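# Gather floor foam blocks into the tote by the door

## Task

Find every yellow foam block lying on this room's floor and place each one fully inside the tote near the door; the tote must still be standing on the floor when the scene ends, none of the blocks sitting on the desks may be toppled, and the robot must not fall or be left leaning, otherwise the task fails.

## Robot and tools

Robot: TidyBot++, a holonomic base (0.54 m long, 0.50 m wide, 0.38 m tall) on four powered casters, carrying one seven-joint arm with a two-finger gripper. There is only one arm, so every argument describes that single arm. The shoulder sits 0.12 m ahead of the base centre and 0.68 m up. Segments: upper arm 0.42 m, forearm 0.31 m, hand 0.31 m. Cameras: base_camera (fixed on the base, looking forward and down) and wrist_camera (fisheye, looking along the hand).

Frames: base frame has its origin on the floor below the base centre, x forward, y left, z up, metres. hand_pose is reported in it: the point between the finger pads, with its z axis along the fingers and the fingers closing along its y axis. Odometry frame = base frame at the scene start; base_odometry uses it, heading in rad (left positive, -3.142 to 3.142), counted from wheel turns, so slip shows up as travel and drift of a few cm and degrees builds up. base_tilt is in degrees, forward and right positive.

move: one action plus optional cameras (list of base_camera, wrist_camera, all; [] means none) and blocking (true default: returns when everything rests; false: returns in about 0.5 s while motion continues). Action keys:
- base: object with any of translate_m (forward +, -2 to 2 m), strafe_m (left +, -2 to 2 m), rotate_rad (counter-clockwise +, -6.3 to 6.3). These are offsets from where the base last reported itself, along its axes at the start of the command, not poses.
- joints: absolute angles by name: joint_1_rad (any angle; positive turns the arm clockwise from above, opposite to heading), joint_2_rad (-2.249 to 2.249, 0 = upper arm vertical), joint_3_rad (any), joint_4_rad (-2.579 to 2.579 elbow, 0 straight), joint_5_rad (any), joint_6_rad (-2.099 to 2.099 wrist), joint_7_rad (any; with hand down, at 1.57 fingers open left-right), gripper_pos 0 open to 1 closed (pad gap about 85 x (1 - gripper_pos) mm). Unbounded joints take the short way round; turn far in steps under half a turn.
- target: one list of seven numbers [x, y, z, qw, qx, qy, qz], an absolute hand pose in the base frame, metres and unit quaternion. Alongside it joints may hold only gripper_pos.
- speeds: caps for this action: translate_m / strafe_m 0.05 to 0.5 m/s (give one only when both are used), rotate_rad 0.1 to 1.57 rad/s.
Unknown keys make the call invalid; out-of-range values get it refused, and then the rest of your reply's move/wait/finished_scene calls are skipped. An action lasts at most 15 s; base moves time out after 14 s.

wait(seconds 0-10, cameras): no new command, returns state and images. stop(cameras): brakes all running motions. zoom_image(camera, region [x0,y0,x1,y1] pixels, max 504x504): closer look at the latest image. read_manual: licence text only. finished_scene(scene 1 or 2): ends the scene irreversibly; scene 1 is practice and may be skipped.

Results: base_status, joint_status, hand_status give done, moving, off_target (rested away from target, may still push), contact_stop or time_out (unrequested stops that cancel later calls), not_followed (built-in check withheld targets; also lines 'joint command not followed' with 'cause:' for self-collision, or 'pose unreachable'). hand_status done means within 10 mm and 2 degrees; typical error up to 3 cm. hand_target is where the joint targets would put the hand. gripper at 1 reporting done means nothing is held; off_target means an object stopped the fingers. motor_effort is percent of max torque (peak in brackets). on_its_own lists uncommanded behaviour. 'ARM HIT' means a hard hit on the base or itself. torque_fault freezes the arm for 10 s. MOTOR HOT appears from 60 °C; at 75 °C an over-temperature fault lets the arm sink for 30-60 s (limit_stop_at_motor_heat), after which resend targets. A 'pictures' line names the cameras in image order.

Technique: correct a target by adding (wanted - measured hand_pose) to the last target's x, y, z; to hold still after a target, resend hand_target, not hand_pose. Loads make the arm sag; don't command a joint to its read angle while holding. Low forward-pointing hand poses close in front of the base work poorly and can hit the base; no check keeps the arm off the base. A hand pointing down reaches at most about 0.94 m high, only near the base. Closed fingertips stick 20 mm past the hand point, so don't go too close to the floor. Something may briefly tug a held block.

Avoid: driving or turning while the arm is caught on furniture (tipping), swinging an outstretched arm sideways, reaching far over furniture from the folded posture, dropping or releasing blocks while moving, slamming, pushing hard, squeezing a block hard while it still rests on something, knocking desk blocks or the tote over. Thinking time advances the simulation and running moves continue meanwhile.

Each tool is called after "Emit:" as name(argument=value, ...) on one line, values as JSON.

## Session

Emit:
move(joints={"joint_6_rad": 0.3})

Scene clock: 1.83 s.
Motor temperatures (°C): [36 37 34 38 39 46 46]
move: done
base_odometry: x=+0.000 y=+0.000 heading=+0.000
base_tilt: forward=+0.4 right=-0.1
base_status: not commanded
joint_positions: joint_1_rad=+0.001 joint_2_rad=-0.332 joint_3_rad=+3.105 joint_4_rad=-2.545 joint_5_rad=+0.026 joint_6_rad=+0.270 joint_7_rad=+1.594 gripper_pos=+0.000
joint_status: all done
motor_effort: joint_1_rad=-1(1) joint_2_rad=-7(7) joint_3_rad=+1(1) joint_4_rad=+19(20) joint_5_rad=+0(0) joint_6_rad=+9(9) joint_7_rad=-1(1)
hand_pose: x=+0.5229 y=+0.0184 z=+0.7778 quat_wxyz=(+0.006, +0.825, +0.039, +0.564) (m; base frame)
hand_target: x=+0.5263 y=+0.0189 z=+0.7868 quat_wxyz=(+0.006, +0.816, +0.039, +0.576) (m; base frame)
hand_status: not commanded
pictures: base_camera, wrist_camera
camera_calibration:
wrist_camera: T_world_to_cam=[[0.0804003, -0.995047, 0.0584552, -0.0637048], [-0.385584, -0.0851277, -0.918737, 0.974515], [0.919163, 0.0513273, -0.390519, -0.0413257], [0, 0, 0, 1]] pos_world=[0.418865, 0.0216901, 0.882908]

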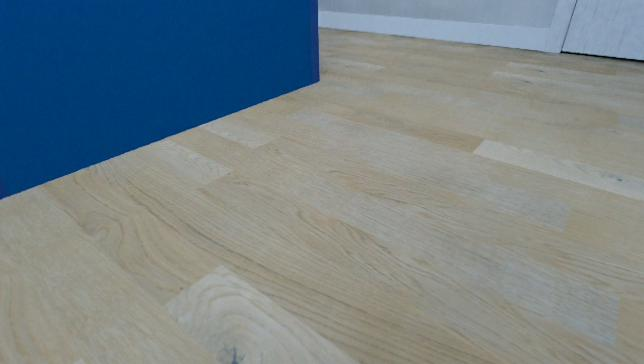

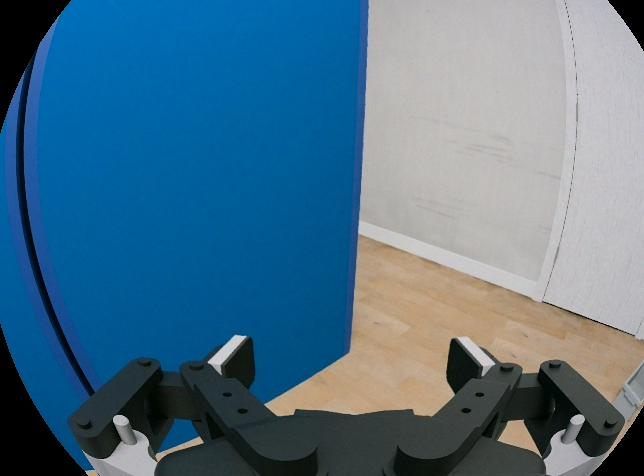

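Similar room. Look around.

Emit:
move(base={"rotate_rad": -1.1})

Emit:
move(base={"rotate_rad": -1.2})

Emit:
move(base={"rotate_rad": -1.2})

Emit:
move(base={"rotate_rad": -1.2})

Scene clock: 12.70 s.
Motor temperatures (°C): [36 37 34 38 39 46 46]
move: done
base_odometry: x=+0.000 y=+0.000 heading=-1.099
base_tilt: forward=+0.4 right=-0.1
base_status: done
joint_positions: joint_1_rad=+0.001 joint_2_rad=-0.332 joint_3_rad=+3.105 joint_4_rad=-2.545 joint_5_rad=+0.026 joint_6_rad=+0.271 joint_7_rad=+1.594 gripper_pos=+0.000
joint_status: not commanded
motor_effort: joint_1_rad=-1(2) joint_2_rad=-7(8) joint_3_rad=+1(2) joint_4_rad=+19(20) joint_5_rad=+0(0) joint_6_rad=+9(9) joint_7_rad=-1(1)
hand_pose: x=+0.5230 y=+0.0184 z=+0.7780 quat_wxyz=(+0.006, +0.825, +0.039, +0.564) (m; base frame)
hand_target: x=+0.5263 y=+0.0189 z=+0.7868 quat_wxyz=(+0.006, +0.816, +0.039, +0.576) (m; base frame)
hand_status: not commanded
pictures: base_camera, wrist_camera
camera_calibration:
wrist_camera: T_world_to_cam=[[0.080297, -0.995056, 0.0584511, -0.0636926], [-0.384863, -0.0850431, -0.919047, 0.974622], [0.919474, 0.0513011, -0.389789, -0.0420489], [0, 0, 0, 1]] pos_world=[0.418874, 0.0216644, 0.883056]

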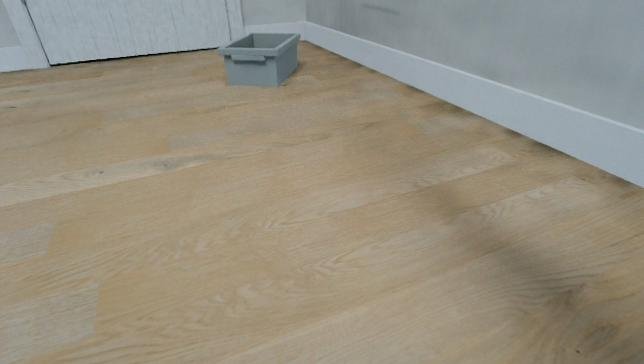

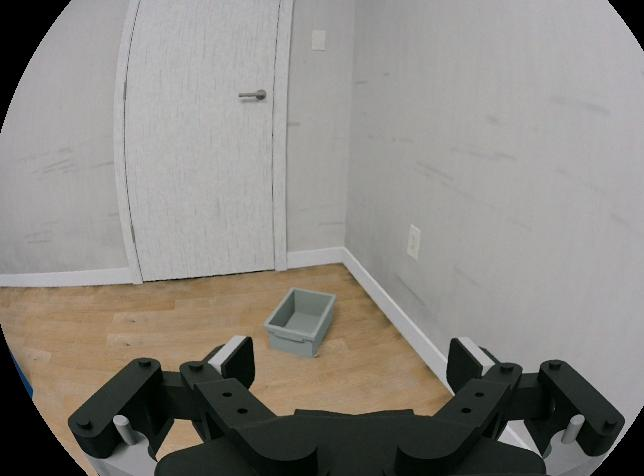

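Scene clock: 14.73 s.
Motor temperatures (°C): [36 37 34 38 39 46 46]
move: done
base_odometry: x=+0.000 y=+0.000 heading=-2.298
base_tilt: forward=+0.4 right=-0.1
base_status: done
joint_positions: joint_1_rad=+0.001 joint_2_rad=-0.332 joint_3_rad=+3.105 joint_4_rad=-2.545 joint_5_rad=+0.026 joint_6_rad=+0.271 joint_7_rad=+1.594 gripper_pos=+0.000
joint_status: not commanded
motor_effort: joint_1_rad=-1(2) joint_2_rad=-7(8) joint_3_rad=+1(3) joint_4_rad=+19(20) joint_5_rad=+0(1) joint_6_rad=+9(9) joint_7_rad=-1(1)
hand_pose: x=+0.5231 y=+0.0184 z=+0.7781 quat_wxyz=(+0.006, +0.825, +0.039, +0.564) (m; base frame)
hand_target: x=+0.5263 y=+0.0189 z=+0.7868 quat_wxyz=(+0.006, +0.816, +0.039, +0.576) (m; base frame)
hand_status: not commanded
pictures: base_camera, wrist_camera
camera_calibration:
wrist_camera: T_world_to_cam=[[0.0802078, -0.995064, 0.05843, -0.0636686], [-0.384646, -0.0849767, -0.919144, 0.974657], [0.919573, 0.0512476, -0.389564, -0.0422731], [0, 0, 0, 1]] pos_world=[0.418878, 0.0216352, 0.883103]

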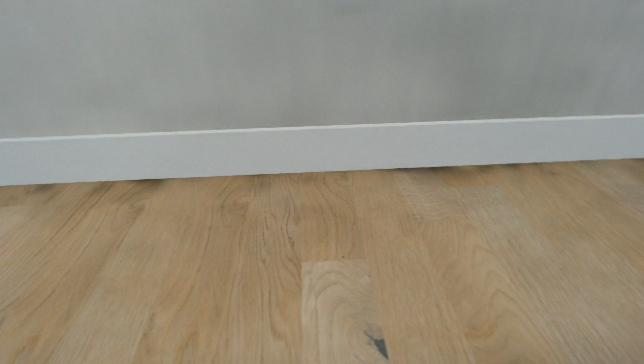

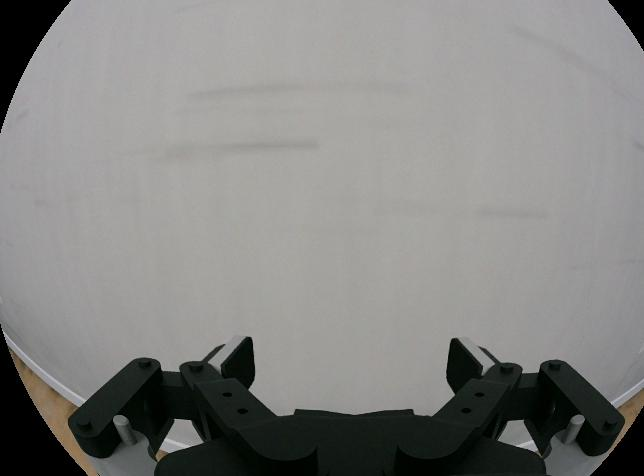

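Scene clock: 16.77 s.
Motor temperatures (°C): [36 37 34 38 39 46 46]
move: done
base_odometry: x=+0.000 y=+0.000 heading=+2.786
base_tilt: forward=+0.4 right=-0.1
base_status: done
joint_positions: joint_1_rad=+0.001 joint_2_rad=-0.332 joint_3_rad=+3.105 joint_4_rad=-2.545 joint_5_rad=+0.026 joint_6_rad=+0.271 joint_7_rad=+1.594 gripper_pos=+0.000
joint_status: not commanded
motor_effort: joint_1_rad=+0(2) joint_2_rad=-7(8) joint_3_rad=+1(3) joint_4_rad=+19(20) joint_5_rad=+0(1) joint_6_rad=+9(9) joint_7_rad=-1(1)
hand_pose: x=+0.5231 y=+0.0183 z=+0.7782 quat_wxyz=(+0.006, +0.825, +0.039, +0.564) (m; base frame)
hand_target: x=+0.5263 y=+0.0189 z=+0.7868 quat_wxyz=(+0.006, +0.816, +0.039, +0.576) (m; base frame)
hand_status: not commanded
pictures: base_camera, wrist_camera
camera_calibration:
wrist_camera: T_world_to_cam=[[0.0801478, -0.99507, 0.0584166, -0.063653], [-0.384483, -0.0849317, -0.919217, 0.974683], [0.919646, 0.051213, -0.389394, -0.042441], [0, 0, 0, 1]] pos_world=[0.418881, 0.0216159, 0.883137]

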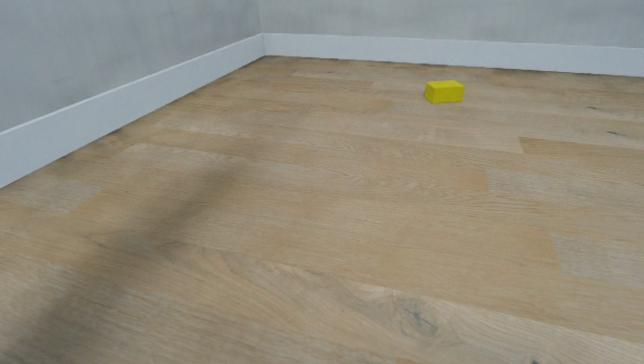

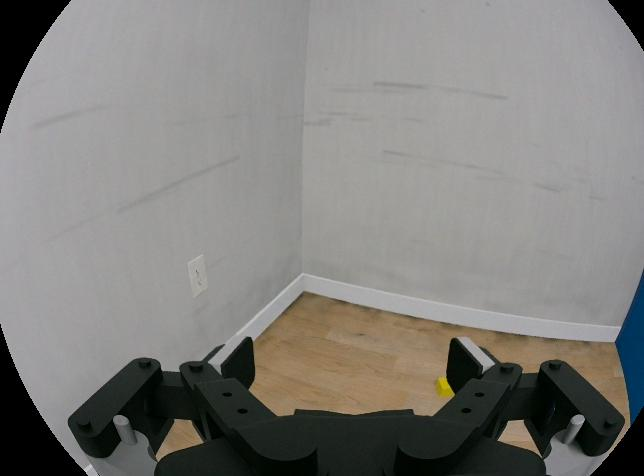

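Scene clock: 18.80 s.
Motor temperatures (°C): [36 37 34 38 39 46 46]
move: done
base_odometry: x=+0.000 y=+0.000 heading=+1.587
base_tilt: forward=+0.4 right=-0.1
base_status: done
joint_positions: joint_1_rad=+0.001 joint_2_rad=-0.332 joint_3_rad=+3.105 joint_4_rad=-2.545 joint_5_rad=+0.026 joint_6_rad=+0.271 joint_7_rad=+1.594 gripper_pos=+0.000
joint_status: not commanded
motor_effort: joint_1_rad=-1(2) joint_2_rad=-7(8) joint_3_rad=+1(2) joint_4_rad=+19(20) joint_5_rad=+0(0) joint_6_rad=+9(9) joint_7_rad=-1(1)
hand_pose: x=+0.5231 y=+0.0183 z=+0.7782 quat_wxyz=(+0.006, +0.825, +0.039, +0.564) (m; base frame)
hand_target: x=+0.5263 y=+0.0189 z=+0.7868 quat_wxyz=(+0.006, +0.816, +0.039, +0.576) (m; base frame)
hand_status: not commanded
pictures: base_camera, wrist_camera
camera_calibration:
wrist_camera: T_world_to_cam=[[0.080117, -0.995073, 0.0584109, -0.0636459], [-0.384373, -0.0849083, -0.919265, 0.9747], [0.919695, 0.0511972, -0.389282, -0.0425527], [0, 0, 0, 1]] pos_world=[0.418883, 0.0216064, 0.88316]

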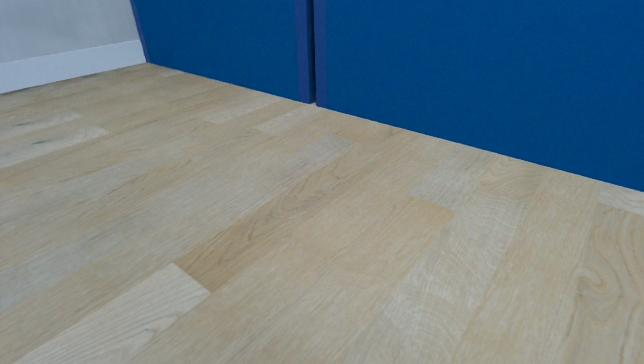

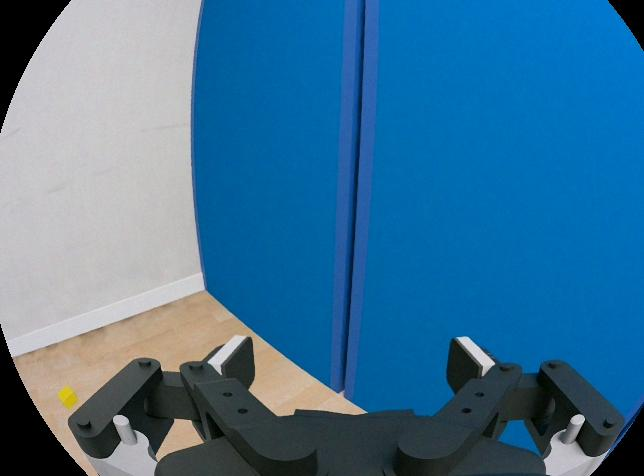

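Emit:
move(base={"rotate_rad": 0.924}, joints={"joint_6_rad": -0.844}, cameras=["base_camera"])

Emit:
move(base={"translate_m": 0.65})

Scene clock: 39.30 s.
Motor temperatures (°C): [36 37 34 38 39 46 46]
move: done
base_odometry: x=+0.000 y=+0.000 heading=+2.510
base_tilt: forward=+0.4 right=-0.1
base_status: done
joint_positions: joint_1_rad=+0.001 joint_2_rad=-0.331 joint_3_rad=+3.105 joint_4_rad=-2.545 joint_5_rad=+0.026 joint_6_rad=-0.809 joint_7_rad=+1.594 gripper_pos=+0.000
joint_status: all done
motor_effort: joint_1_rad=-1(2) joint_2_rad=-3(7) joint_3_rad=+1(2) joint_4_rad=+15(19) joint_5_rad=+0(1) joint_6_rad=+1(8) joint_7_rad=-1(1)
hand_pose: x=+0.2705 y=-0.0006 z=+0.5820 quat_wxyz=(+0.016, +0.997, +0.037, +0.059) (m; base frame)
hand_target: x=+0.2600 y=-0.0011 z=+0.5812 quat_wxyz=(+0.016, +0.998, +0.037, +0.042) (m; base frame)
hand_status: not commanded
pictures: base_camera

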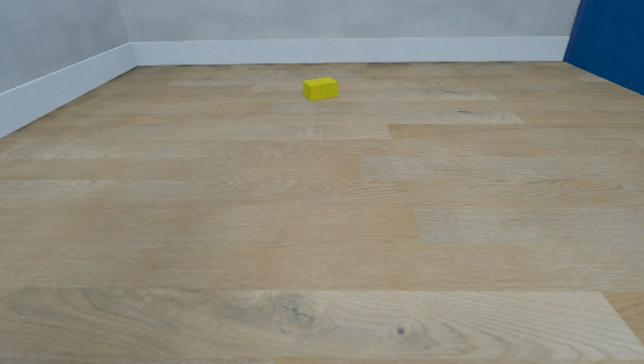

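Scene clock: 41.70 s.
Motor temperatures (°C): [36 37 34 38 39 46 46]
move: done
base_odometry: x=-0.525 y=+0.384 heading=+2.511
base_tilt: forward=+0.4 right=-0.1
base_status: done
joint_positions: joint_1_rad=+0.001 joint_2_rad=-0.327 joint_3_rad=+3.105 joint_4_rad=-2.545 joint_5_rad=+0.026 joint_6_rad=-0.812 joint_7_rad=+1.594 gripper_pos=+0.000
joint_status: not commanded
motor_effort: joint_1_rad=-1(1) joint_2_rad=-2(4) joint_3_rad=+1(1) joint_4_rad=+14(17) joint_5_rad=+0(1) joint_6_rad=+1(3) joint_7_rad=-1(1)
hand_pose: x=+0.2690 y=-0.0006 z=+0.5814 quat_wxyz=(+0.015, +0.998, +0.037, +0.056) (m; base frame)
hand_target: x=+0.2600 y=-0.0011 z=+0.5812 quat_wxyz=(+0.016, +0.998, +0.037, +0.042) (m; base frame)
hand_status: not commanded
pictures: base_camera, wrist_camera
camera_calibration:
wrist_camera: T_world_to_cam=[[0.0865579, -0.9961, 0.0170895, -0.0283767], [-0.992723, -0.0876805, -0.0825364, 0.371643], [0.083713, -0.00982099, -0.996442, 0.693317], [0, 0, 0, 1]] pos_world=[0.313355, 0.0111289, 0.722009]

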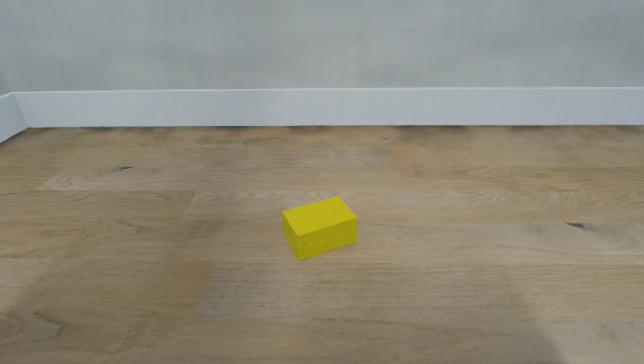

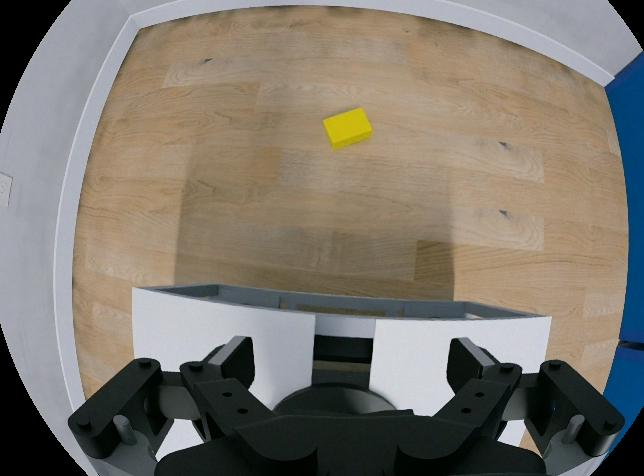

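Emit:
move(target=[0.62, 0.01, 0.26, 0.036, 0.49, 0.87, 0.017], cameras=[])

Emit:
move(target=[0.645, 0.01, 0.15, 0.036, 0.49, 0.87, 0.017])

Scene clock: 56.40 s.
Motor temperatures (°C): [36 37 34 39 39 46 46]
move: off_target
base_odometry: x=-0.525 y=+0.384 heading=+2.511
base_tilt: forward=+0.4 right=-0.1
base_status: not commanded
joint_positions: joint_1_rad=+0.145 joint_2_rad=+1.156 joint_3_rad=+2.872 joint_4_rad=-1.720 joint_5_rad=+0.811 joint_6_rad=-0.385 joint_7_rad=+2.835 gripper_pos=+0.000
joint_status: not commanded
motor_effort: joint_1_rad=+0(1) joint_2_rad=-41(42) joint_3_rad=-4(4) joint_4_rad=+5(15) joint_5_rad=+0(1) joint_6_rad=+0(2) joint_7_rad=-1(2)
hand_pose: x=+0.5894 y=+0.0070 z=+0.2501 quat_wxyz=(+0.010, +0.540, +0.842, -0.011) (m; base frame)
hand_target: x=+0.6200 y=+0.0100 z=+0.2600 quat_wxyz=(+0.036, +0.490, +0.871, +0.017) (m; base frame)
hand_status: off_target (0.032 m and 7.9 deg from the pose sent, 0.476 m and 116.9 deg at the start)
pictures: none
No camera images: "cameras" was empty.

Scene clock: 58.00 s.
Motor temperatures (°C): [36 37 34 39 39 46 46]
move: off_target
base_odometry: x=-0.525 y=+0.384 heading=+2.511
base_tilt: forward=+0.4 right=-0.1
base_status: not commanded
joint_positions: joint_1_rad=+0.141 joint_2_rad=+1.423 joint_3_rad=+2.894 joint_4_rad=-1.489 joint_5_rad=+0.830 joint_6_rad=-0.333 joint_7_rad=+2.848 gripper_pos=+0.000
joint_status: not commanded
motor_effort: joint_1_rad=-1(1) joint_2_rad=-43(46) joint_3_rad=-5(5) joint_4_rad=+4(6) joint_5_rad=+0(0) joint_6_rad=+0(1) joint_7_rad=+0(1)
hand_pose: x=+0.6119 y=+0.0090 z=+0.1387 quat_wxyz=(+0.002, +0.551, +0.834, +0.002) (m; base frame)
hand_target: x=+0.6450 y=+0.0100 z=+0.1500 quat_wxyz=(+0.036, +0.490, +0.871, +0.017) (m; base frame)
hand_status: off_target (0.035 m and 9.2 deg from the pose sent, 0.115 m and 7.9 deg at the start)
pictures: base_camera, wrist_camera
camera_calibration:
wrist_camera: T_world_to_cam=[[0.914799, 0.403632, -0.0149497, -0.555886], [0.403903, -0.914366, 0.0282353, -0.186138], [-0.00227283, -0.0318678, -0.99949, 0.276807], [0, 0, 0, 1]] pos_world=[0.584335, 0.0629969, 0.273611]

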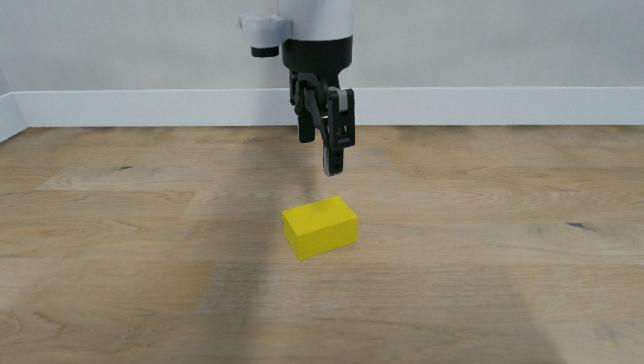

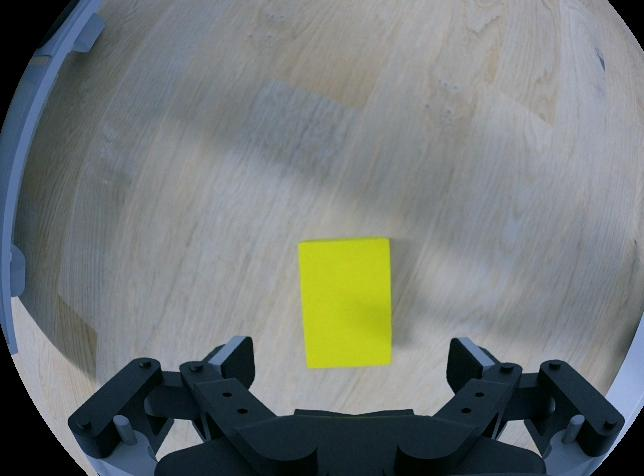

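Emit:
move(target=[0.648, 0.012, 0.075, 0.036, 0.49, 0.87, 0.017])

Scene clock: 64.03 s.
Motor temperatures (°C): [36 38 34 38 39 46 46]
move: off_target
base_odometry: x=-0.525 y=+0.384 heading=+2.511
base_tilt: forward=+0.4 right=-0.1
base_status: not commanded
joint_positions: joint_1_rad=+0.121 joint_2_rad=+1.598 joint_3_rad=+2.911 joint_4_rad=-1.326 joint_5_rad=+0.835 joint_6_rad=-0.307 joint_7_rad=+2.859 gripper_pos=+0.000
joint_status: not commanded
motor_effort: joint_1_rad=-1(1) joint_2_rad=-43(47) joint_3_rad=-4(5) joint_4_rad=+4(5) joint_5_rad=+0(0) joint_6_rad=+0(1) joint_7_rad=-1(1)
hand_pose: x=+0.6147 y=+0.0125 z=+0.0632 quat_wxyz=(+0.002, +0.552, +0.834, +0.004) (m; base frame)
hand_target: x=+0.6480 y=+0.0120 z=+0.0750 quat_wxyz=(+0.036, +0.490, +0.871, +0.017) (m; base frame)
hand_status: off_target (0.035 m and 9.3 deg from the pose sent, 0.073 m and 9.2 deg at the start)
pictures: base_camera, wrist_camera
camera_calibration:
wrist_camera: T_world_to_cam=[[0.916099, 0.400791, -0.011384, -0.561889], [0.400953, -0.915707, 0.0267791, -0.179988], [0.000308441, -0.0290967, -0.999577, 0.199885], [0, 0, 0, 1]] pos_world=[0.586851, 0.0662, 0.198224]

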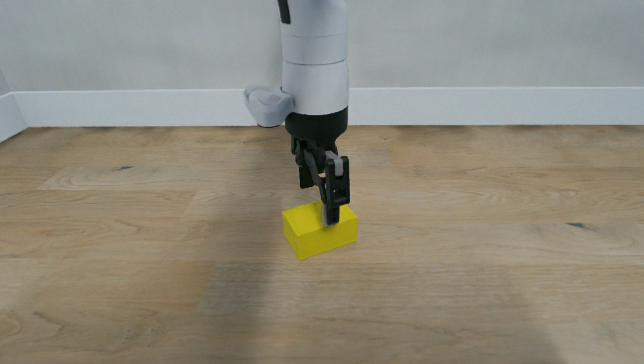

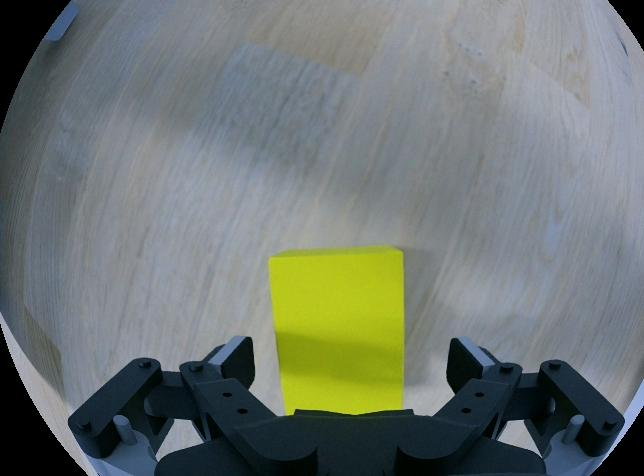

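Emit:
move(target=[0.646, 0.010, 0.036, 0.036, 0.49, 0.87, 0.017])

Scene clock: 69.13 s.
Motor temperatures (°C): [36 38 34 38 39 46 46]
move: off_target
base_odometry: x=-0.525 y=+0.384 heading=+2.511
base_tilt: forward=+0.4 right=-0.1
base_status: not commanded
joint_positions: joint_1_rad=+0.109 joint_2_rad=+1.634 joint_3_rad=+2.915 joint_4_rad=-1.264 joint_5_rad=+0.835 joint_6_rad=-0.316 joint_7_rad=+2.880 gripper_pos=+0.000
joint_status: not commanded
motor_effort: joint_1_rad=+1(3) joint_2_rad=-35(44) joint_3_rad=+0(6) joint_4_rad=+11(15) joint_5_rad=+2(4) joint_6_rad=+7(12) joint_7_rad=+0(1)
hand_pose: x=+0.6276 y=+0.0111 z=+0.0497 quat_wxyz=(+0.013, +0.545, +0.839, +0.003) (m; base frame)
hand_target: x=+0.6460 y=+0.0100 z=+0.0360 quat_wxyz=(+0.036, +0.490, +0.871, +0.017) (m; base frame)
hand_status: off_target (0.023 m and 7.8 deg from the pose sent, 0.042 m and 9.3 deg at the start)
pictures: base_camera, wrist_camera
camera_calibration:
wrist_camera: T_world_to_cam=[[0.908547, 0.417781, -0.000737189, -0.569306], [0.417367, -0.907566, 0.0461265, -0.197428], [0.0186017, -0.0422158, -0.998935, 0.175017], [0, 0, 0, 1]] pos_world=[0.596386, 0.0660543, 0.183518]

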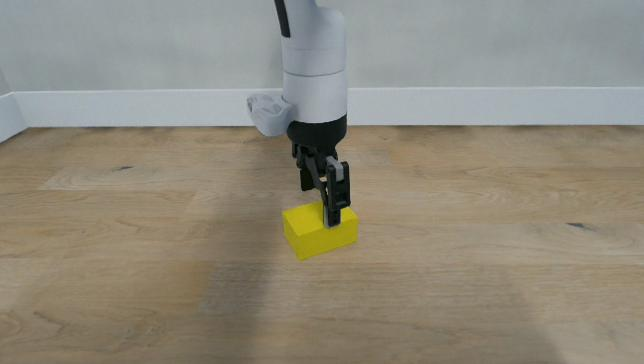

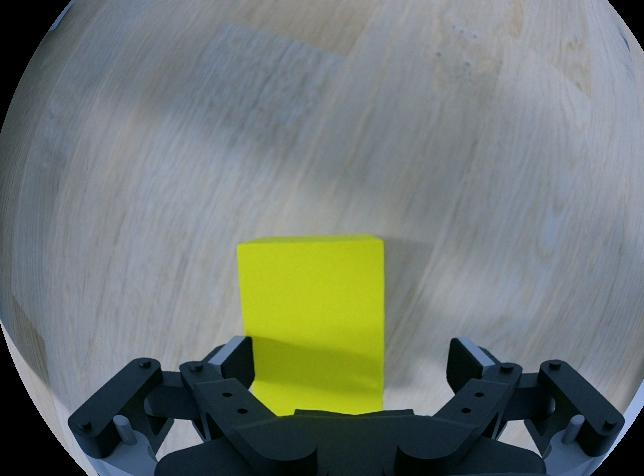

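Emit:
move(target=[0.636, 0.009, 0.085, 0.036, 0.49, 0.87, 0.017], cameras=[])

Emit:
move(target=[0.630, 0.007, 0.06, 0.036, 0.49, 0.87, 0.017])

Scene clock: 81.97 s.
Motor temperatures (°C): [36 38 34 39 39 46 46]
move: off_target
base_odometry: x=-0.525 y=+0.384 heading=+2.511
base_tilt: forward=+0.5 right=-0.1
base_status: not commanded
joint_positions: joint_1_rad=+0.108 joint_2_rad=+1.572 joint_3_rad=+2.936 joint_4_rad=-1.364 joint_5_rad=+0.880 joint_6_rad=-0.255 joint_7_rad=+2.880 gripper_pos=+0.000
joint_status: not commanded
motor_effort: joint_1_rad=+0(2) joint_2_rad=-44(44) joint_3_rad=-4(4) joint_4_rad=+4(13) joint_5_rad=+0(2) joint_6_rad=+0(9) joint_7_rad=-1(1)
hand_pose: x=+0.6201 y=+0.0126 z=+0.0714 quat_wxyz=(+0.016, +0.516, +0.856, +0.013) (m; base frame)
hand_target: x=+0.6360 y=+0.0090 z=+0.0850 quat_wxyz=(+0.036, +0.490, +0.871, +0.017) (m; base frame)
hand_status: off_target (0.021 m and 4.1 deg from the pose sent, 0.036 m and 7.8 deg at the start)
pictures: none
No camera images: "cameras" was empty.

Scene clock: 82.80 s.
Motor temperatures (°C): [36 38 34 39 39 46 46]
move: off_target
base_odometry: x=-0.525 y=+0.384 heading=+2.511
base_tilt: forward=+0.4 right=-0.1
base_status: not commanded
joint_positions: joint_1_rad=+0.105 joint_2_rad=+1.610 joint_3_rad=+2.958 joint_4_rad=-1.352 joint_5_rad=+0.892 joint_6_rad=-0.235 joint_7_rad=+2.880 gripper_pos=+0.000
joint_status: not commanded
motor_effort: joint_1_rad=-1(1) joint_2_rad=-43(45) joint_3_rad=-3(4) joint_4_rad=+3(4) joint_5_rad=+0(0) joint_6_rad=+1(1) joint_7_rad=+0(1)
hand_pose: x=+0.6077 y=+0.0058 z=+0.0521 quat_wxyz=(+0.013, +0.511, +0.860, +0.006) (m; base frame)
hand_target: x=+0.6300 y=+0.0070 z=+0.0600 quat_wxyz=(+0.036, +0.490, +0.871, +0.017) (m; base frame)
hand_status: off_target (0.024 m and 3.9 deg from the pose sent, 0.016 m and 4.1 deg at the start)
pictures: base_camera, wrist_camera
camera_calibration:
wrist_camera: T_world_to_cam=[[0.872247, 0.489048, 0.00419694, -0.527664], [0.488432, -0.871521, 0.0434258, -0.237343], [0.024895, -0.0358281, -0.999048, 0.173684], [0, 0, 0, 1]] pos_world=[0.571855, 0.0574267, 0.18604]

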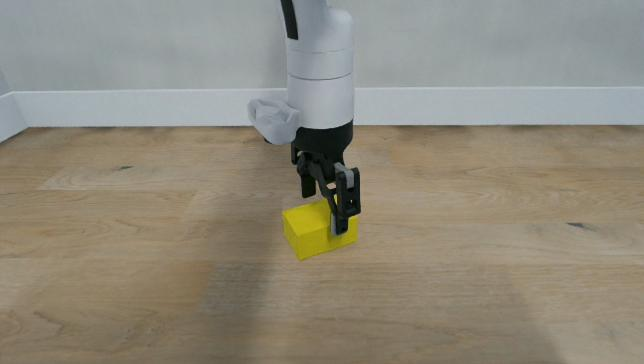

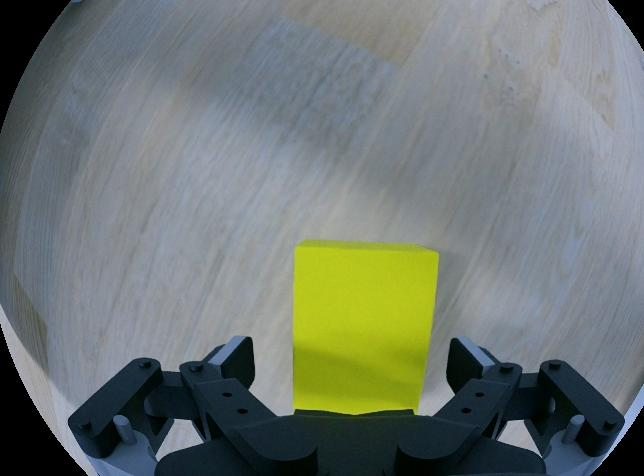

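Emit:
move(target=[0.632, 0.009, 0.036, 0.036, 0.51, 0.86, 0.017])

Scene clock: 99.27 s.
Motor temperatures (°C): [36 39 34 38 39 46 46]
move: off_target
base_odometry: x=-0.525 y=+0.384 heading=+2.511
base_tilt: forward=+0.5 right=-0.1
base_status: not commanded
joint_positions: joint_1_rad=+0.101 joint_2_rad=+1.665 joint_3_rad=+2.958 joint_4_rad=-1.289 joint_5_rad=+0.892 joint_6_rad=-0.235 joint_7_rad=+2.880 gripper_pos=+0.000
joint_status: not commanded
motor_effort: joint_1_rad=-1(1) joint_2_rad=-43(45) joint_3_rad=-3(4) joint_4_rad=+3(4) joint_5_rad=+0(0) joint_6_rad=+0(1) joint_7_rad=+0(1)
hand_pose: x=+0.6112 y=+0.0064 z=+0.0295 quat_wxyz=(+0.016, +0.514, +0.858, +0.007) (m; base frame)
hand_target: x=+0.6320 y=+0.0090 z=+0.0360 quat_wxyz=(+0.036, +0.510, +0.859, +0.017) (m; base frame)
hand_status: off_target (0.022 m and 2.6 deg from the pose sent, 0.029 m and 2.9 deg at the start)
pictures: base_camera, wrist_camera
camera_calibration:
wrist_camera: T_world_to_cam=[[0.87563, 0.482887, 0.00957857, -0.533011], [0.481946, -0.874878, 0.048129, -0.233691], [0.031621, -0.0375268, -0.998795, 0.14688], [0, 0, 0, 1]] pos_world=[0.574702, 0.0584456, 0.163056]

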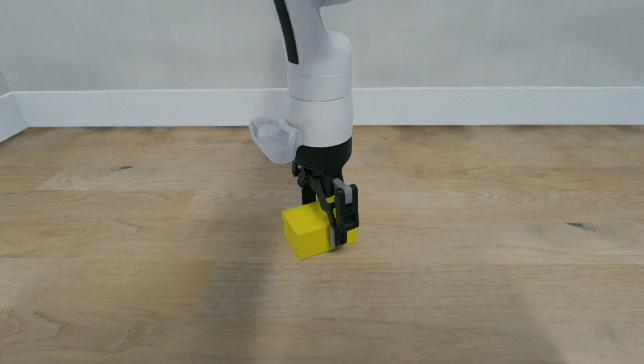

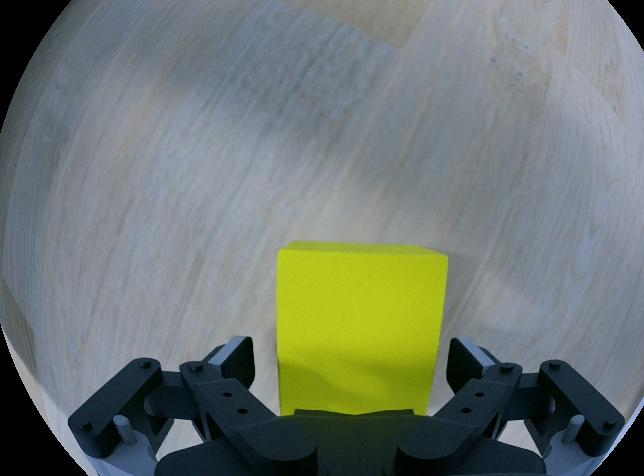

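Emit:
move(joints={"gripper_pos": 0.55}, cameras=[])

Emit:
move(target=[0.60, 0.009, 0.13, 0.036, 0.51, 0.86, 0.017], cameras=[])

Emit:
move(target=[0.46, 0.0, 0.38, 0.036, 0.578, 0.815, 0.017], cameras=["wrist_camera"])

Emit:
move(base={"rotate_rad": 2.92}, speeds={"rotate_rad": 1.0}, cameras=["base_camera"])

Emit:
move(base={"translate_m": 1.35})

Scene clock: 121.70 s.
Motor temperatures (°C): [36 39 34 38 39 46 46]
move: off_target
base_odometry: x=-0.525 y=+0.384 heading=+2.511
base_tilt: forward=+0.4 right=-0.1
base_status: not commanded
joint_positions: joint_1_rad=+0.100 joint_2_rad=+1.662 joint_3_rad=+2.958 joint_4_rad=-1.290 joint_5_rad=+0.892 joint_6_rad=-0.236 joint_7_rad=+2.880 gripper_pos=+0.392
joint_status: gripper_pos off_target (ended at +0.392, target +0.550)
motor_effort: joint_1_rad=+0(1) joint_2_rad=-41(43) joint_3_rad=-2(4) joint_4_rad=+6(11) joint_5_rad=+1(1) joint_6_rad=+3(5) joint_7_rad=+0(1)
hand_pose: x=+0.6124 y=+0.0067 z=+0.0309 quat_wxyz=(+0.017, +0.513, +0.858, +0.007) (m; base frame)
hand_target: x=+0.6320 y=+0.0090 z=+0.0360 quat_wxyz=(+0.036, +0.510, +0.859, +0.017) (m; base frame)
hand_status: not commanded
pictures: none
No camera images: "cameras" was empty.

Scene clock: 123.13 s.
Motor temperatures (°C): [36 39 34 38 39 46 46]
move: off_target
base_odometry: x=-0.525 y=+0.384 heading=+2.511
base_tilt: forward=+0.5 right=-0.1
base_status: not commanded
joint_positions: joint_1_rad=+0.050 joint_2_rad=+1.432 joint_3_rad=+3.044 joint_4_rad=-1.583 joint_5_rad=+0.961 joint_6_rad=-0.135 joint_7_rad=+2.732 gripper_pos=+0.392
joint_status: not commanded
motor_effort: joint_1_rad=-1(2) joint_2_rad=-42(45) joint_3_rad=-2(4) joint_4_rad=+3(8) joint_5_rad=+0(1) joint_6_rad=+0(4) joint_7_rad=-1(1)
hand_pose: x=+0.5910 y=+0.0040 z=+0.1200 quat_wxyz=(+0.025, +0.508, +0.861, +0.006) (m; base frame)
hand_target: x=+0.6000 y=+0.0090 z=+0.1300 quat_wxyz=(+0.036, +0.510, +0.859, +0.017) (m; base frame)
hand_status: off_target (0.014 m and 1.8 deg from the pose sent, 0.100 m and 2.4 deg at the start)
pictures: none
No camera images: "cameras" was empty.

Scene clock: 125.10 s.
Motor temperatures (°C): [36 39 34 38 39 46 46]
move: off_target
base_odometry: x=-0.525 y=+0.384 heading=+2.511
base_tilt: forward=+0.4 right=-0.1
base_status: not commanded
joint_positions: joint_1_rad=+0.055 joint_2_rad=+0.738 joint_3_rad=+3.044 joint_4_rad=-2.277 joint_5_rad=+0.961 joint_6_rad=-0.135 joint_7_rad=+2.588 gripper_pos=+0.392
joint_status: not commanded
motor_effort: joint_1_rad=-1(2) joint_2_rad=-29(44) joint_3_rad=-1(2) joint_4_rad=+2(4) joint_5_rad=+0(0) joint_6_rad=+0(1) joint_7_rad=+0(1)
hand_pose: x=+0.4569 y=-0.0067 z=+0.3724 quat_wxyz=(+0.034, +0.545, +0.838, -0.004) (m; base frame)
hand_target: x=+0.4600 y=+0.0000 z=+0.3800 quat_wxyz=(+0.036, +0.578, +0.815, +0.017) (m; base frame)
hand_status: off_target (0.011 m and 5.2 deg from the pose sent, 0.291 m and 9.8 deg at the start)
pictures: wrist_camera
camera_calibration:
wrist_camera: T_world_to_cam=[[0.909565, 0.415439, 0.0100739, -0.411033], [0.413008, -0.906395, 0.0887298, -0.171081], [0.0459927, -0.076545, -0.996005, 0.485915], [0, 0, 0, 1]] pos_world=[0.42217, 0.0528866, 0.503294]

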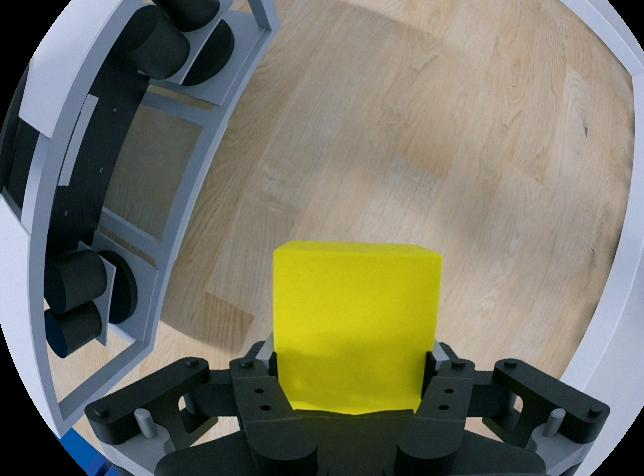

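Scene clock: 128.97 s.
Motor temperatures (°C): [36 39 34 38 39 46 46]
move: done
base_odometry: x=-0.525 y=+0.384 heading=-0.853
base_tilt: forward=+0.4 right=-0.1
base_status: done
joint_positions: joint_1_rad=+0.067 joint_2_rad=+0.738 joint_3_rad=+3.038 joint_4_rad=-2.277 joint_5_rad=+0.961 joint_6_rad=-0.134 joint_7_rad=+2.587 gripper_pos=+0.392
joint_status: not commanded
motor_effort: joint_1_rad=-1(4) joint_2_rad=-29(30) joint_3_rad=-1(2) joint_4_rad=+3(3) joint_5_rad=+0(0) joint_6_rad=+0(1) joint_7_rad=-1(1)
hand_pose: x=+0.4570 y=-0.0081 z=+0.3725 quat_wxyz=(+0.033, +0.549, +0.835, -0.002) (m; base frame)
hand_target: x=+0.4600 y=+0.0000 z=+0.3800 quat_wxyz=(+0.036, +0.578, +0.815, +0.017) (m; base frame)
hand_status: not commanded
pictures: base_camera

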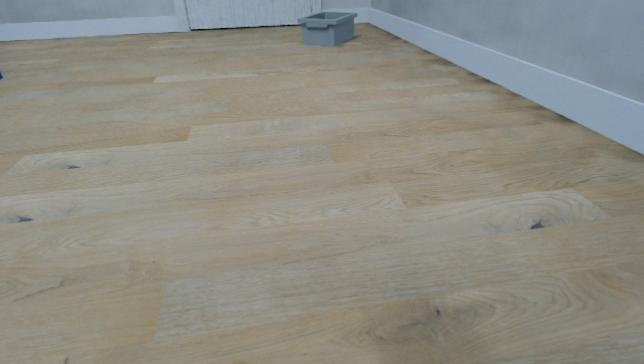

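Scene clock: 132.37 s.
Motor temperatures (°C): [36 39 34 38 39 46 46]
move: done
base_odometry: x=+0.363 y=-0.633 heading=-0.852
base_tilt: forward=+0.4 right=-0.1
base_status: done
joint_positions: joint_1_rad=+0.067 joint_2_rad=+0.735 joint_3_rad=+3.038 joint_4_rad=-2.285 joint_5_rad=+0.961 joint_6_rad=-0.134 joint_7_rad=+2.587 gripper_pos=+0.392
joint_status: not commanded
motor_effort: joint_1_rad=-1(2) joint_2_rad=-29(31) joint_3_rad=-1(1) joint_4_rad=+3(5) joint_5_rad=+0(0) joint_6_rad=+0(1) joint_7_rad=-1(1)
hand_pose: x=+0.4528 y=-0.0082 z=+0.3730 quat_wxyz=(+0.031, +0.549, +0.835, -0.003) (m; base frame)
hand_target: x=+0.4600 y=+0.0000 z=+0.3800 quat_wxyz=(+0.036, +0.578, +0.815, +0.017) (m; base frame)
hand_status: not commanded
pictures: base_camera, wrist_camera
camera_calibration:
wrist_camera: T_world_to_cam=[[0.91338, 0.407029, 0.007999, -0.4078], [0.405036, -0.910537, 0.0828756, -0.165053], [0.0410161, -0.072457, -0.996528, 0.48911], [0, 0, 0, 1]] pos_world=[0.419267, 0.0511389, 0.504352]

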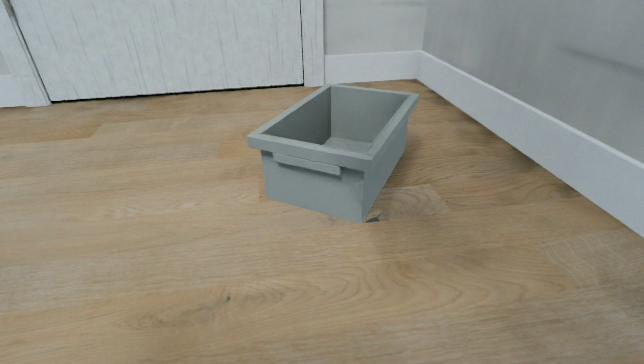

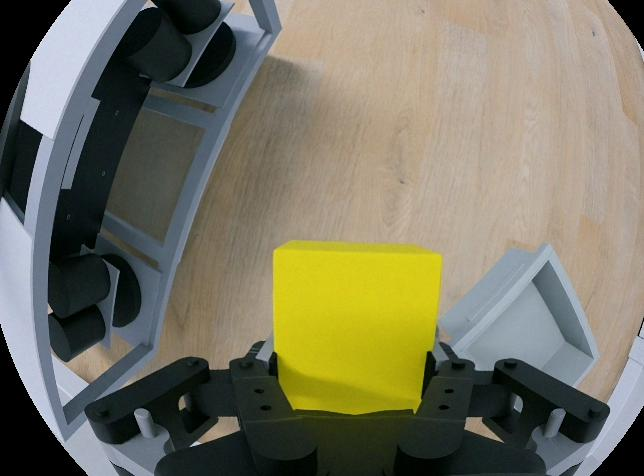

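Emit:
move(base={"translate_m": 0.235}, cameras=[])

Emit:
move(target=[0.625, -0.06, 0.30, 0.015, 0.87, 0.492, 0.01], cameras=[])

Emit:
move(target=[0.625, -0.06, 0.20, 0.008, 0.87, 0.492, 0.01])

Scene clock: 158.33 s.
Motor temperatures (°C): [36 39 34 38 39 45 46]
move: done
base_odometry: x=+0.518 y=-0.810 heading=-0.851
base_tilt: forward=+0.4 right=-0.1
base_status: done
joint_positions: joint_1_rad=+0.067 joint_2_rad=+0.734 joint_3_rad=+3.038 joint_4_rad=-2.286 joint_5_rad=+0.961 joint_6_rad=-0.133 joint_7_rad=+2.587 gripper_pos=+0.392
joint_status: not commanded
motor_effort: joint_1_rad=+0(2) joint_2_rad=-30(31) joint_3_rad=-1(1) joint_4_rad=+3(5) joint_5_rad=+0(0) joint_6_rad=+0(1) joint_7_rad=-1(1)
hand_pose: x=+0.4528 y=-0.0080 z=+0.3733 quat_wxyz=(+0.031, +0.549, +0.835, -0.003) (m; base frame)
hand_target: x=+0.4600 y=+0.0000 z=+0.3800 quat_wxyz=(+0.036, +0.578, +0.815, +0.017) (m; base frame)
hand_status: not commanded
pictures: none
No camera images: "cameras" was empty.

Scene clock: 160.53 s.
Motor temperatures (°C): [36 39 34 38 39 45 46]
move: off_target
base_odometry: x=+0.518 y=-0.810 heading=-0.851
base_tilt: forward=+0.5 right=-0.1
base_status: not commanded
joint_positions: joint_1_rad=+0.216 joint_2_rad=+1.066 joint_3_rad=+2.968 joint_4_rad=-1.668 joint_5_rad=+0.480 joint_6_rad=-0.408 joint_7_rad=+2.434 gripper_pos=+0.392
joint_status: not commanded
motor_effort: joint_1_rad=-1(2) joint_2_rad=-43(43) joint_3_rad=-3(3) joint_4_rad=+7(8) joint_5_rad=+0(0) joint_6_rad=+1(1) joint_7_rad=+0(1)
hand_pose: x=+0.6223 y=-0.0628 z=+0.2921 quat_wxyz=(+0.028, +0.833, +0.552, +0.007) (m; base frame)
hand_target: x=+0.6250 y=-0.0600 z=+0.3000 quat_wxyz=(+0.015, +0.870, +0.492, +0.010) (m; base frame)
hand_status: off_target (0.009 m and 8.2 deg from the pose sent, 0.194 m and 54.4 deg at the start)
pictures: none
No camera images: "cameras" was empty.

Scene clock: 162.07 s.
Motor temperatures (°C): [36 39 34 38 39 45 46]
move: off_target
base_odometry: x=+0.518 y=-0.810 heading=-0.851
base_tilt: forward=+0.4 right=-0.1
base_status: not commanded
joint_positions: joint_1_rad=+0.216 joint_2_rad=+1.299 joint_3_rad=+2.968 joint_4_rad=-1.565 joint_5_rad=+0.480 joint_6_rad=-0.365 joint_7_rad=+2.393 gripper_pos=+0.392
joint_status: not commanded
motor_effort: joint_1_rad=-1(1) joint_2_rad=-43(46) joint_3_rad=-3(4) joint_4_rad=+5(8) joint_5_rad=+0(0) joint_6_rad=+0(1) joint_7_rad=-1(1)
hand_pose: x=+0.5952 y=-0.0481 z=+0.1882 quat_wxyz=(-0.015, +0.849, +0.529, -0.016) (m; base frame)
hand_target: x=+0.6250 y=-0.0600 z=+0.2000 quat_wxyz=(+0.008, +0.870, +0.492, +0.010) (m; base frame)
hand_status: off_target (0.034 m and 6.3 deg from the pose sent, 0.092 m and 8.4 deg at the start)
pictures: base_camera, wrist_camera
camera_calibration:
wrist_camera: T_world_to_cam=[[0.900811, -0.429661, -0.0627, -0.539535], [-0.42801, -0.902957, 0.0384235, 0.260804], [-0.0731245, -0.00777611, -0.997293, 0.367333], [0, 0, 0, 1]] pos_world=[0.624506, 0.00653384, 0.322488]

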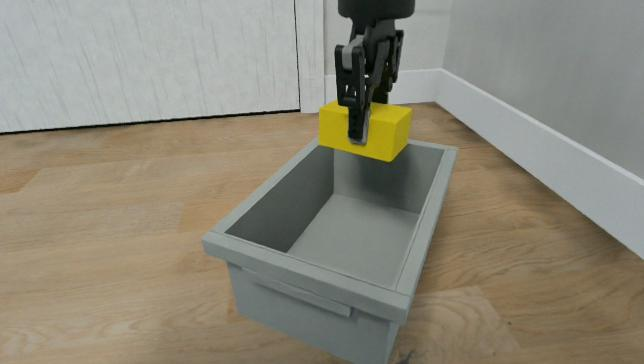

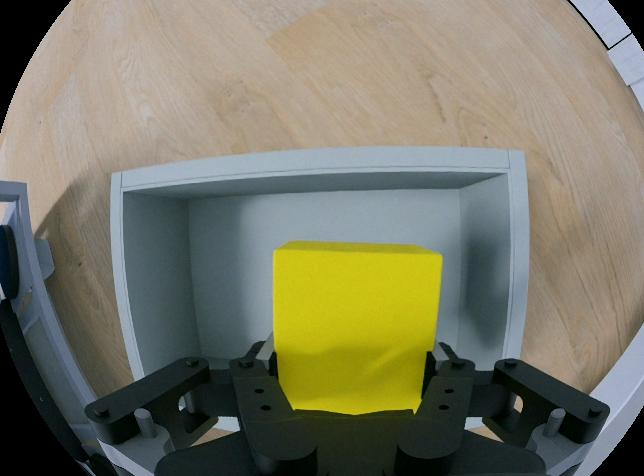

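Emit:
move(target=[0.625, -0.06, 0.11, 0.008, 0.87, 0.492, 0.01])

Emit:
move(target=[0.622, -0.06, 0.05, 0.008, 0.87, 0.492, 0.01])

Scene clock: 175.07 s.
Motor temperatures (°C): [36 40 34 38 39 45 46]
move: off_target
base_odometry: x=+0.518 y=-0.810 heading=-0.851
base_tilt: forward=+0.4 right=-0.1
base_status: not commanded
joint_positions: joint_1_rad=+0.215 joint_2_rad=+1.503 joint_3_rad=+2.994 joint_4_rad=-1.418 joint_5_rad=+0.480 joint_6_rad=-0.305 joint_7_rad=+2.377 gripper_pos=+0.392
joint_status: not commanded
motor_effort: joint_1_rad=-1(2) joint_2_rad=-43(47) joint_3_rad=-3(3) joint_4_rad=+3(5) joint_5_rad=+0(0) joint_6_rad=+0(1) joint_7_rad=-1(1)
hand_pose: x=+0.5912 y=-0.0533 z=+0.0981 quat_wxyz=(-0.020, +0.860, +0.509, -0.016) (m; base frame)
hand_target: x=+0.6250 y=-0.0600 z=+0.1100 quat_wxyz=(+0.008, +0.870, +0.492, +0.010) (m; base frame)
hand_status: off_target (0.036 m and 4.9 deg from the pose sent, 0.084 m and 6.3 deg at the start)
pictures: base_camera, wrist_camera
camera_calibration:
wrist_camera: T_world_to_cam=[[0.879996, -0.469907, -0.069233, -0.533027], [-0.468695, -0.882712, 0.0338445, 0.283461], [-0.0770166, 0.00266607, -0.997026, 0.280025], [0, 0, 0, 1]] pos_world=[0.623484, -0.00100578, 0.232696]

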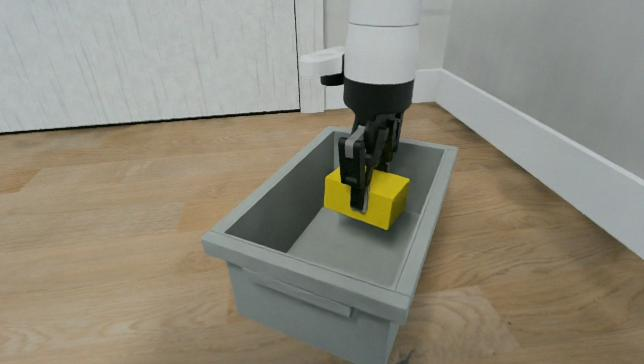

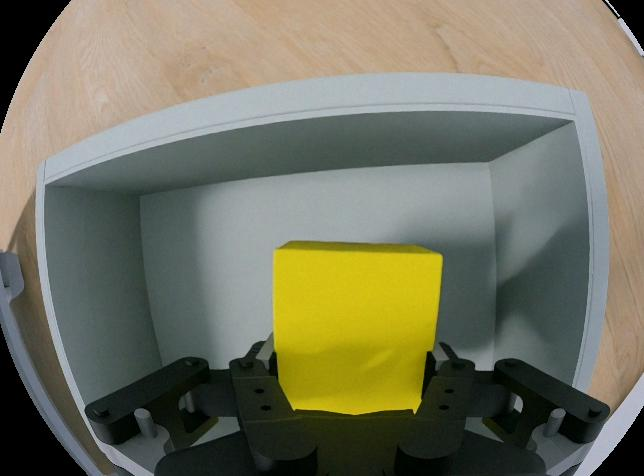

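Scene clock: 176.40 s.
Motor temperatures (°C): [36 40 34 38 39 45 46]
move: off_target
base_odometry: x=+0.518 y=-0.810 heading=-0.851
base_tilt: forward=+0.5 right=-0.1
base_status: not commanded
joint_positions: joint_1_rad=+0.213 joint_2_rad=+1.640 joint_3_rad=+3.002 joint_4_rad=-1.293 joint_5_rad=+0.480 joint_6_rad=-0.285 joint_7_rad=+2.377 gripper_pos=+0.392
joint_status: not commanded
motor_effort: joint_1_rad=+0(1) joint_2_rad=-44(47) joint_3_rad=-3(3) joint_4_rad=+4(5) joint_5_rad=+0(0) joint_6_rad=+0(1) joint_7_rad=-1(1)
hand_pose: x=+0.5893 y=-0.0544 z=+0.0391 quat_wxyz=(-0.019, +0.864, +0.502, -0.013) (m; base frame)
hand_target: x=+0.6220 y=-0.0600 z=+0.0500 quat_wxyz=(+0.008, +0.870, +0.492, +0.010) (m; base frame)
hand_status: off_target (0.035 m and 4.3 deg from the pose sent, 0.058 m and 4.9 deg at the start)
pictures: base_camera, wrist_camera
camera_calibration:
wrist_camera: T_world_to_cam=[[0.872826, -0.483666, -0.0651373, -0.532662], [-0.482684, -0.875242, 0.0310955, 0.292379], [-0.0720508, 0.00429983, -0.997392, 0.218261], [0, 0, 0, 1]] pos_world=[0.621773, -0.00266619, 0.173903]

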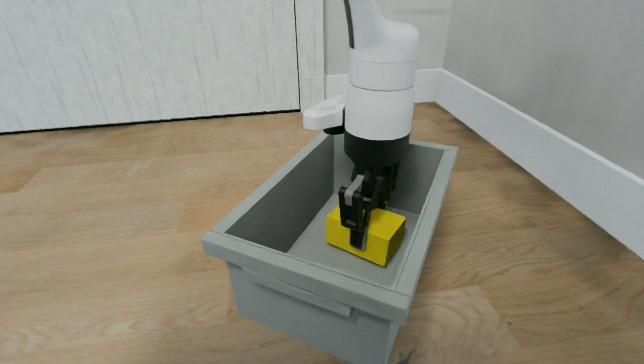

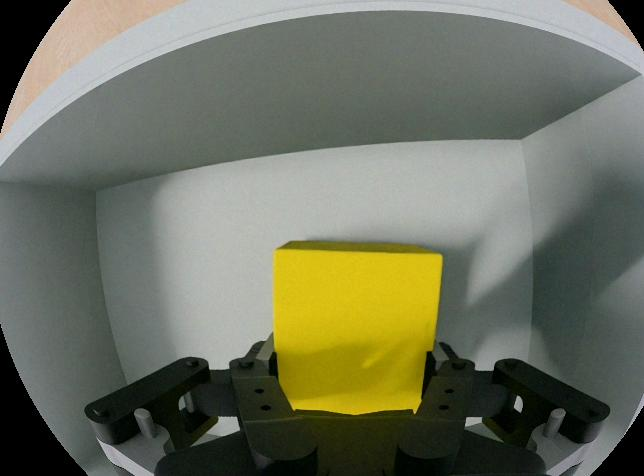

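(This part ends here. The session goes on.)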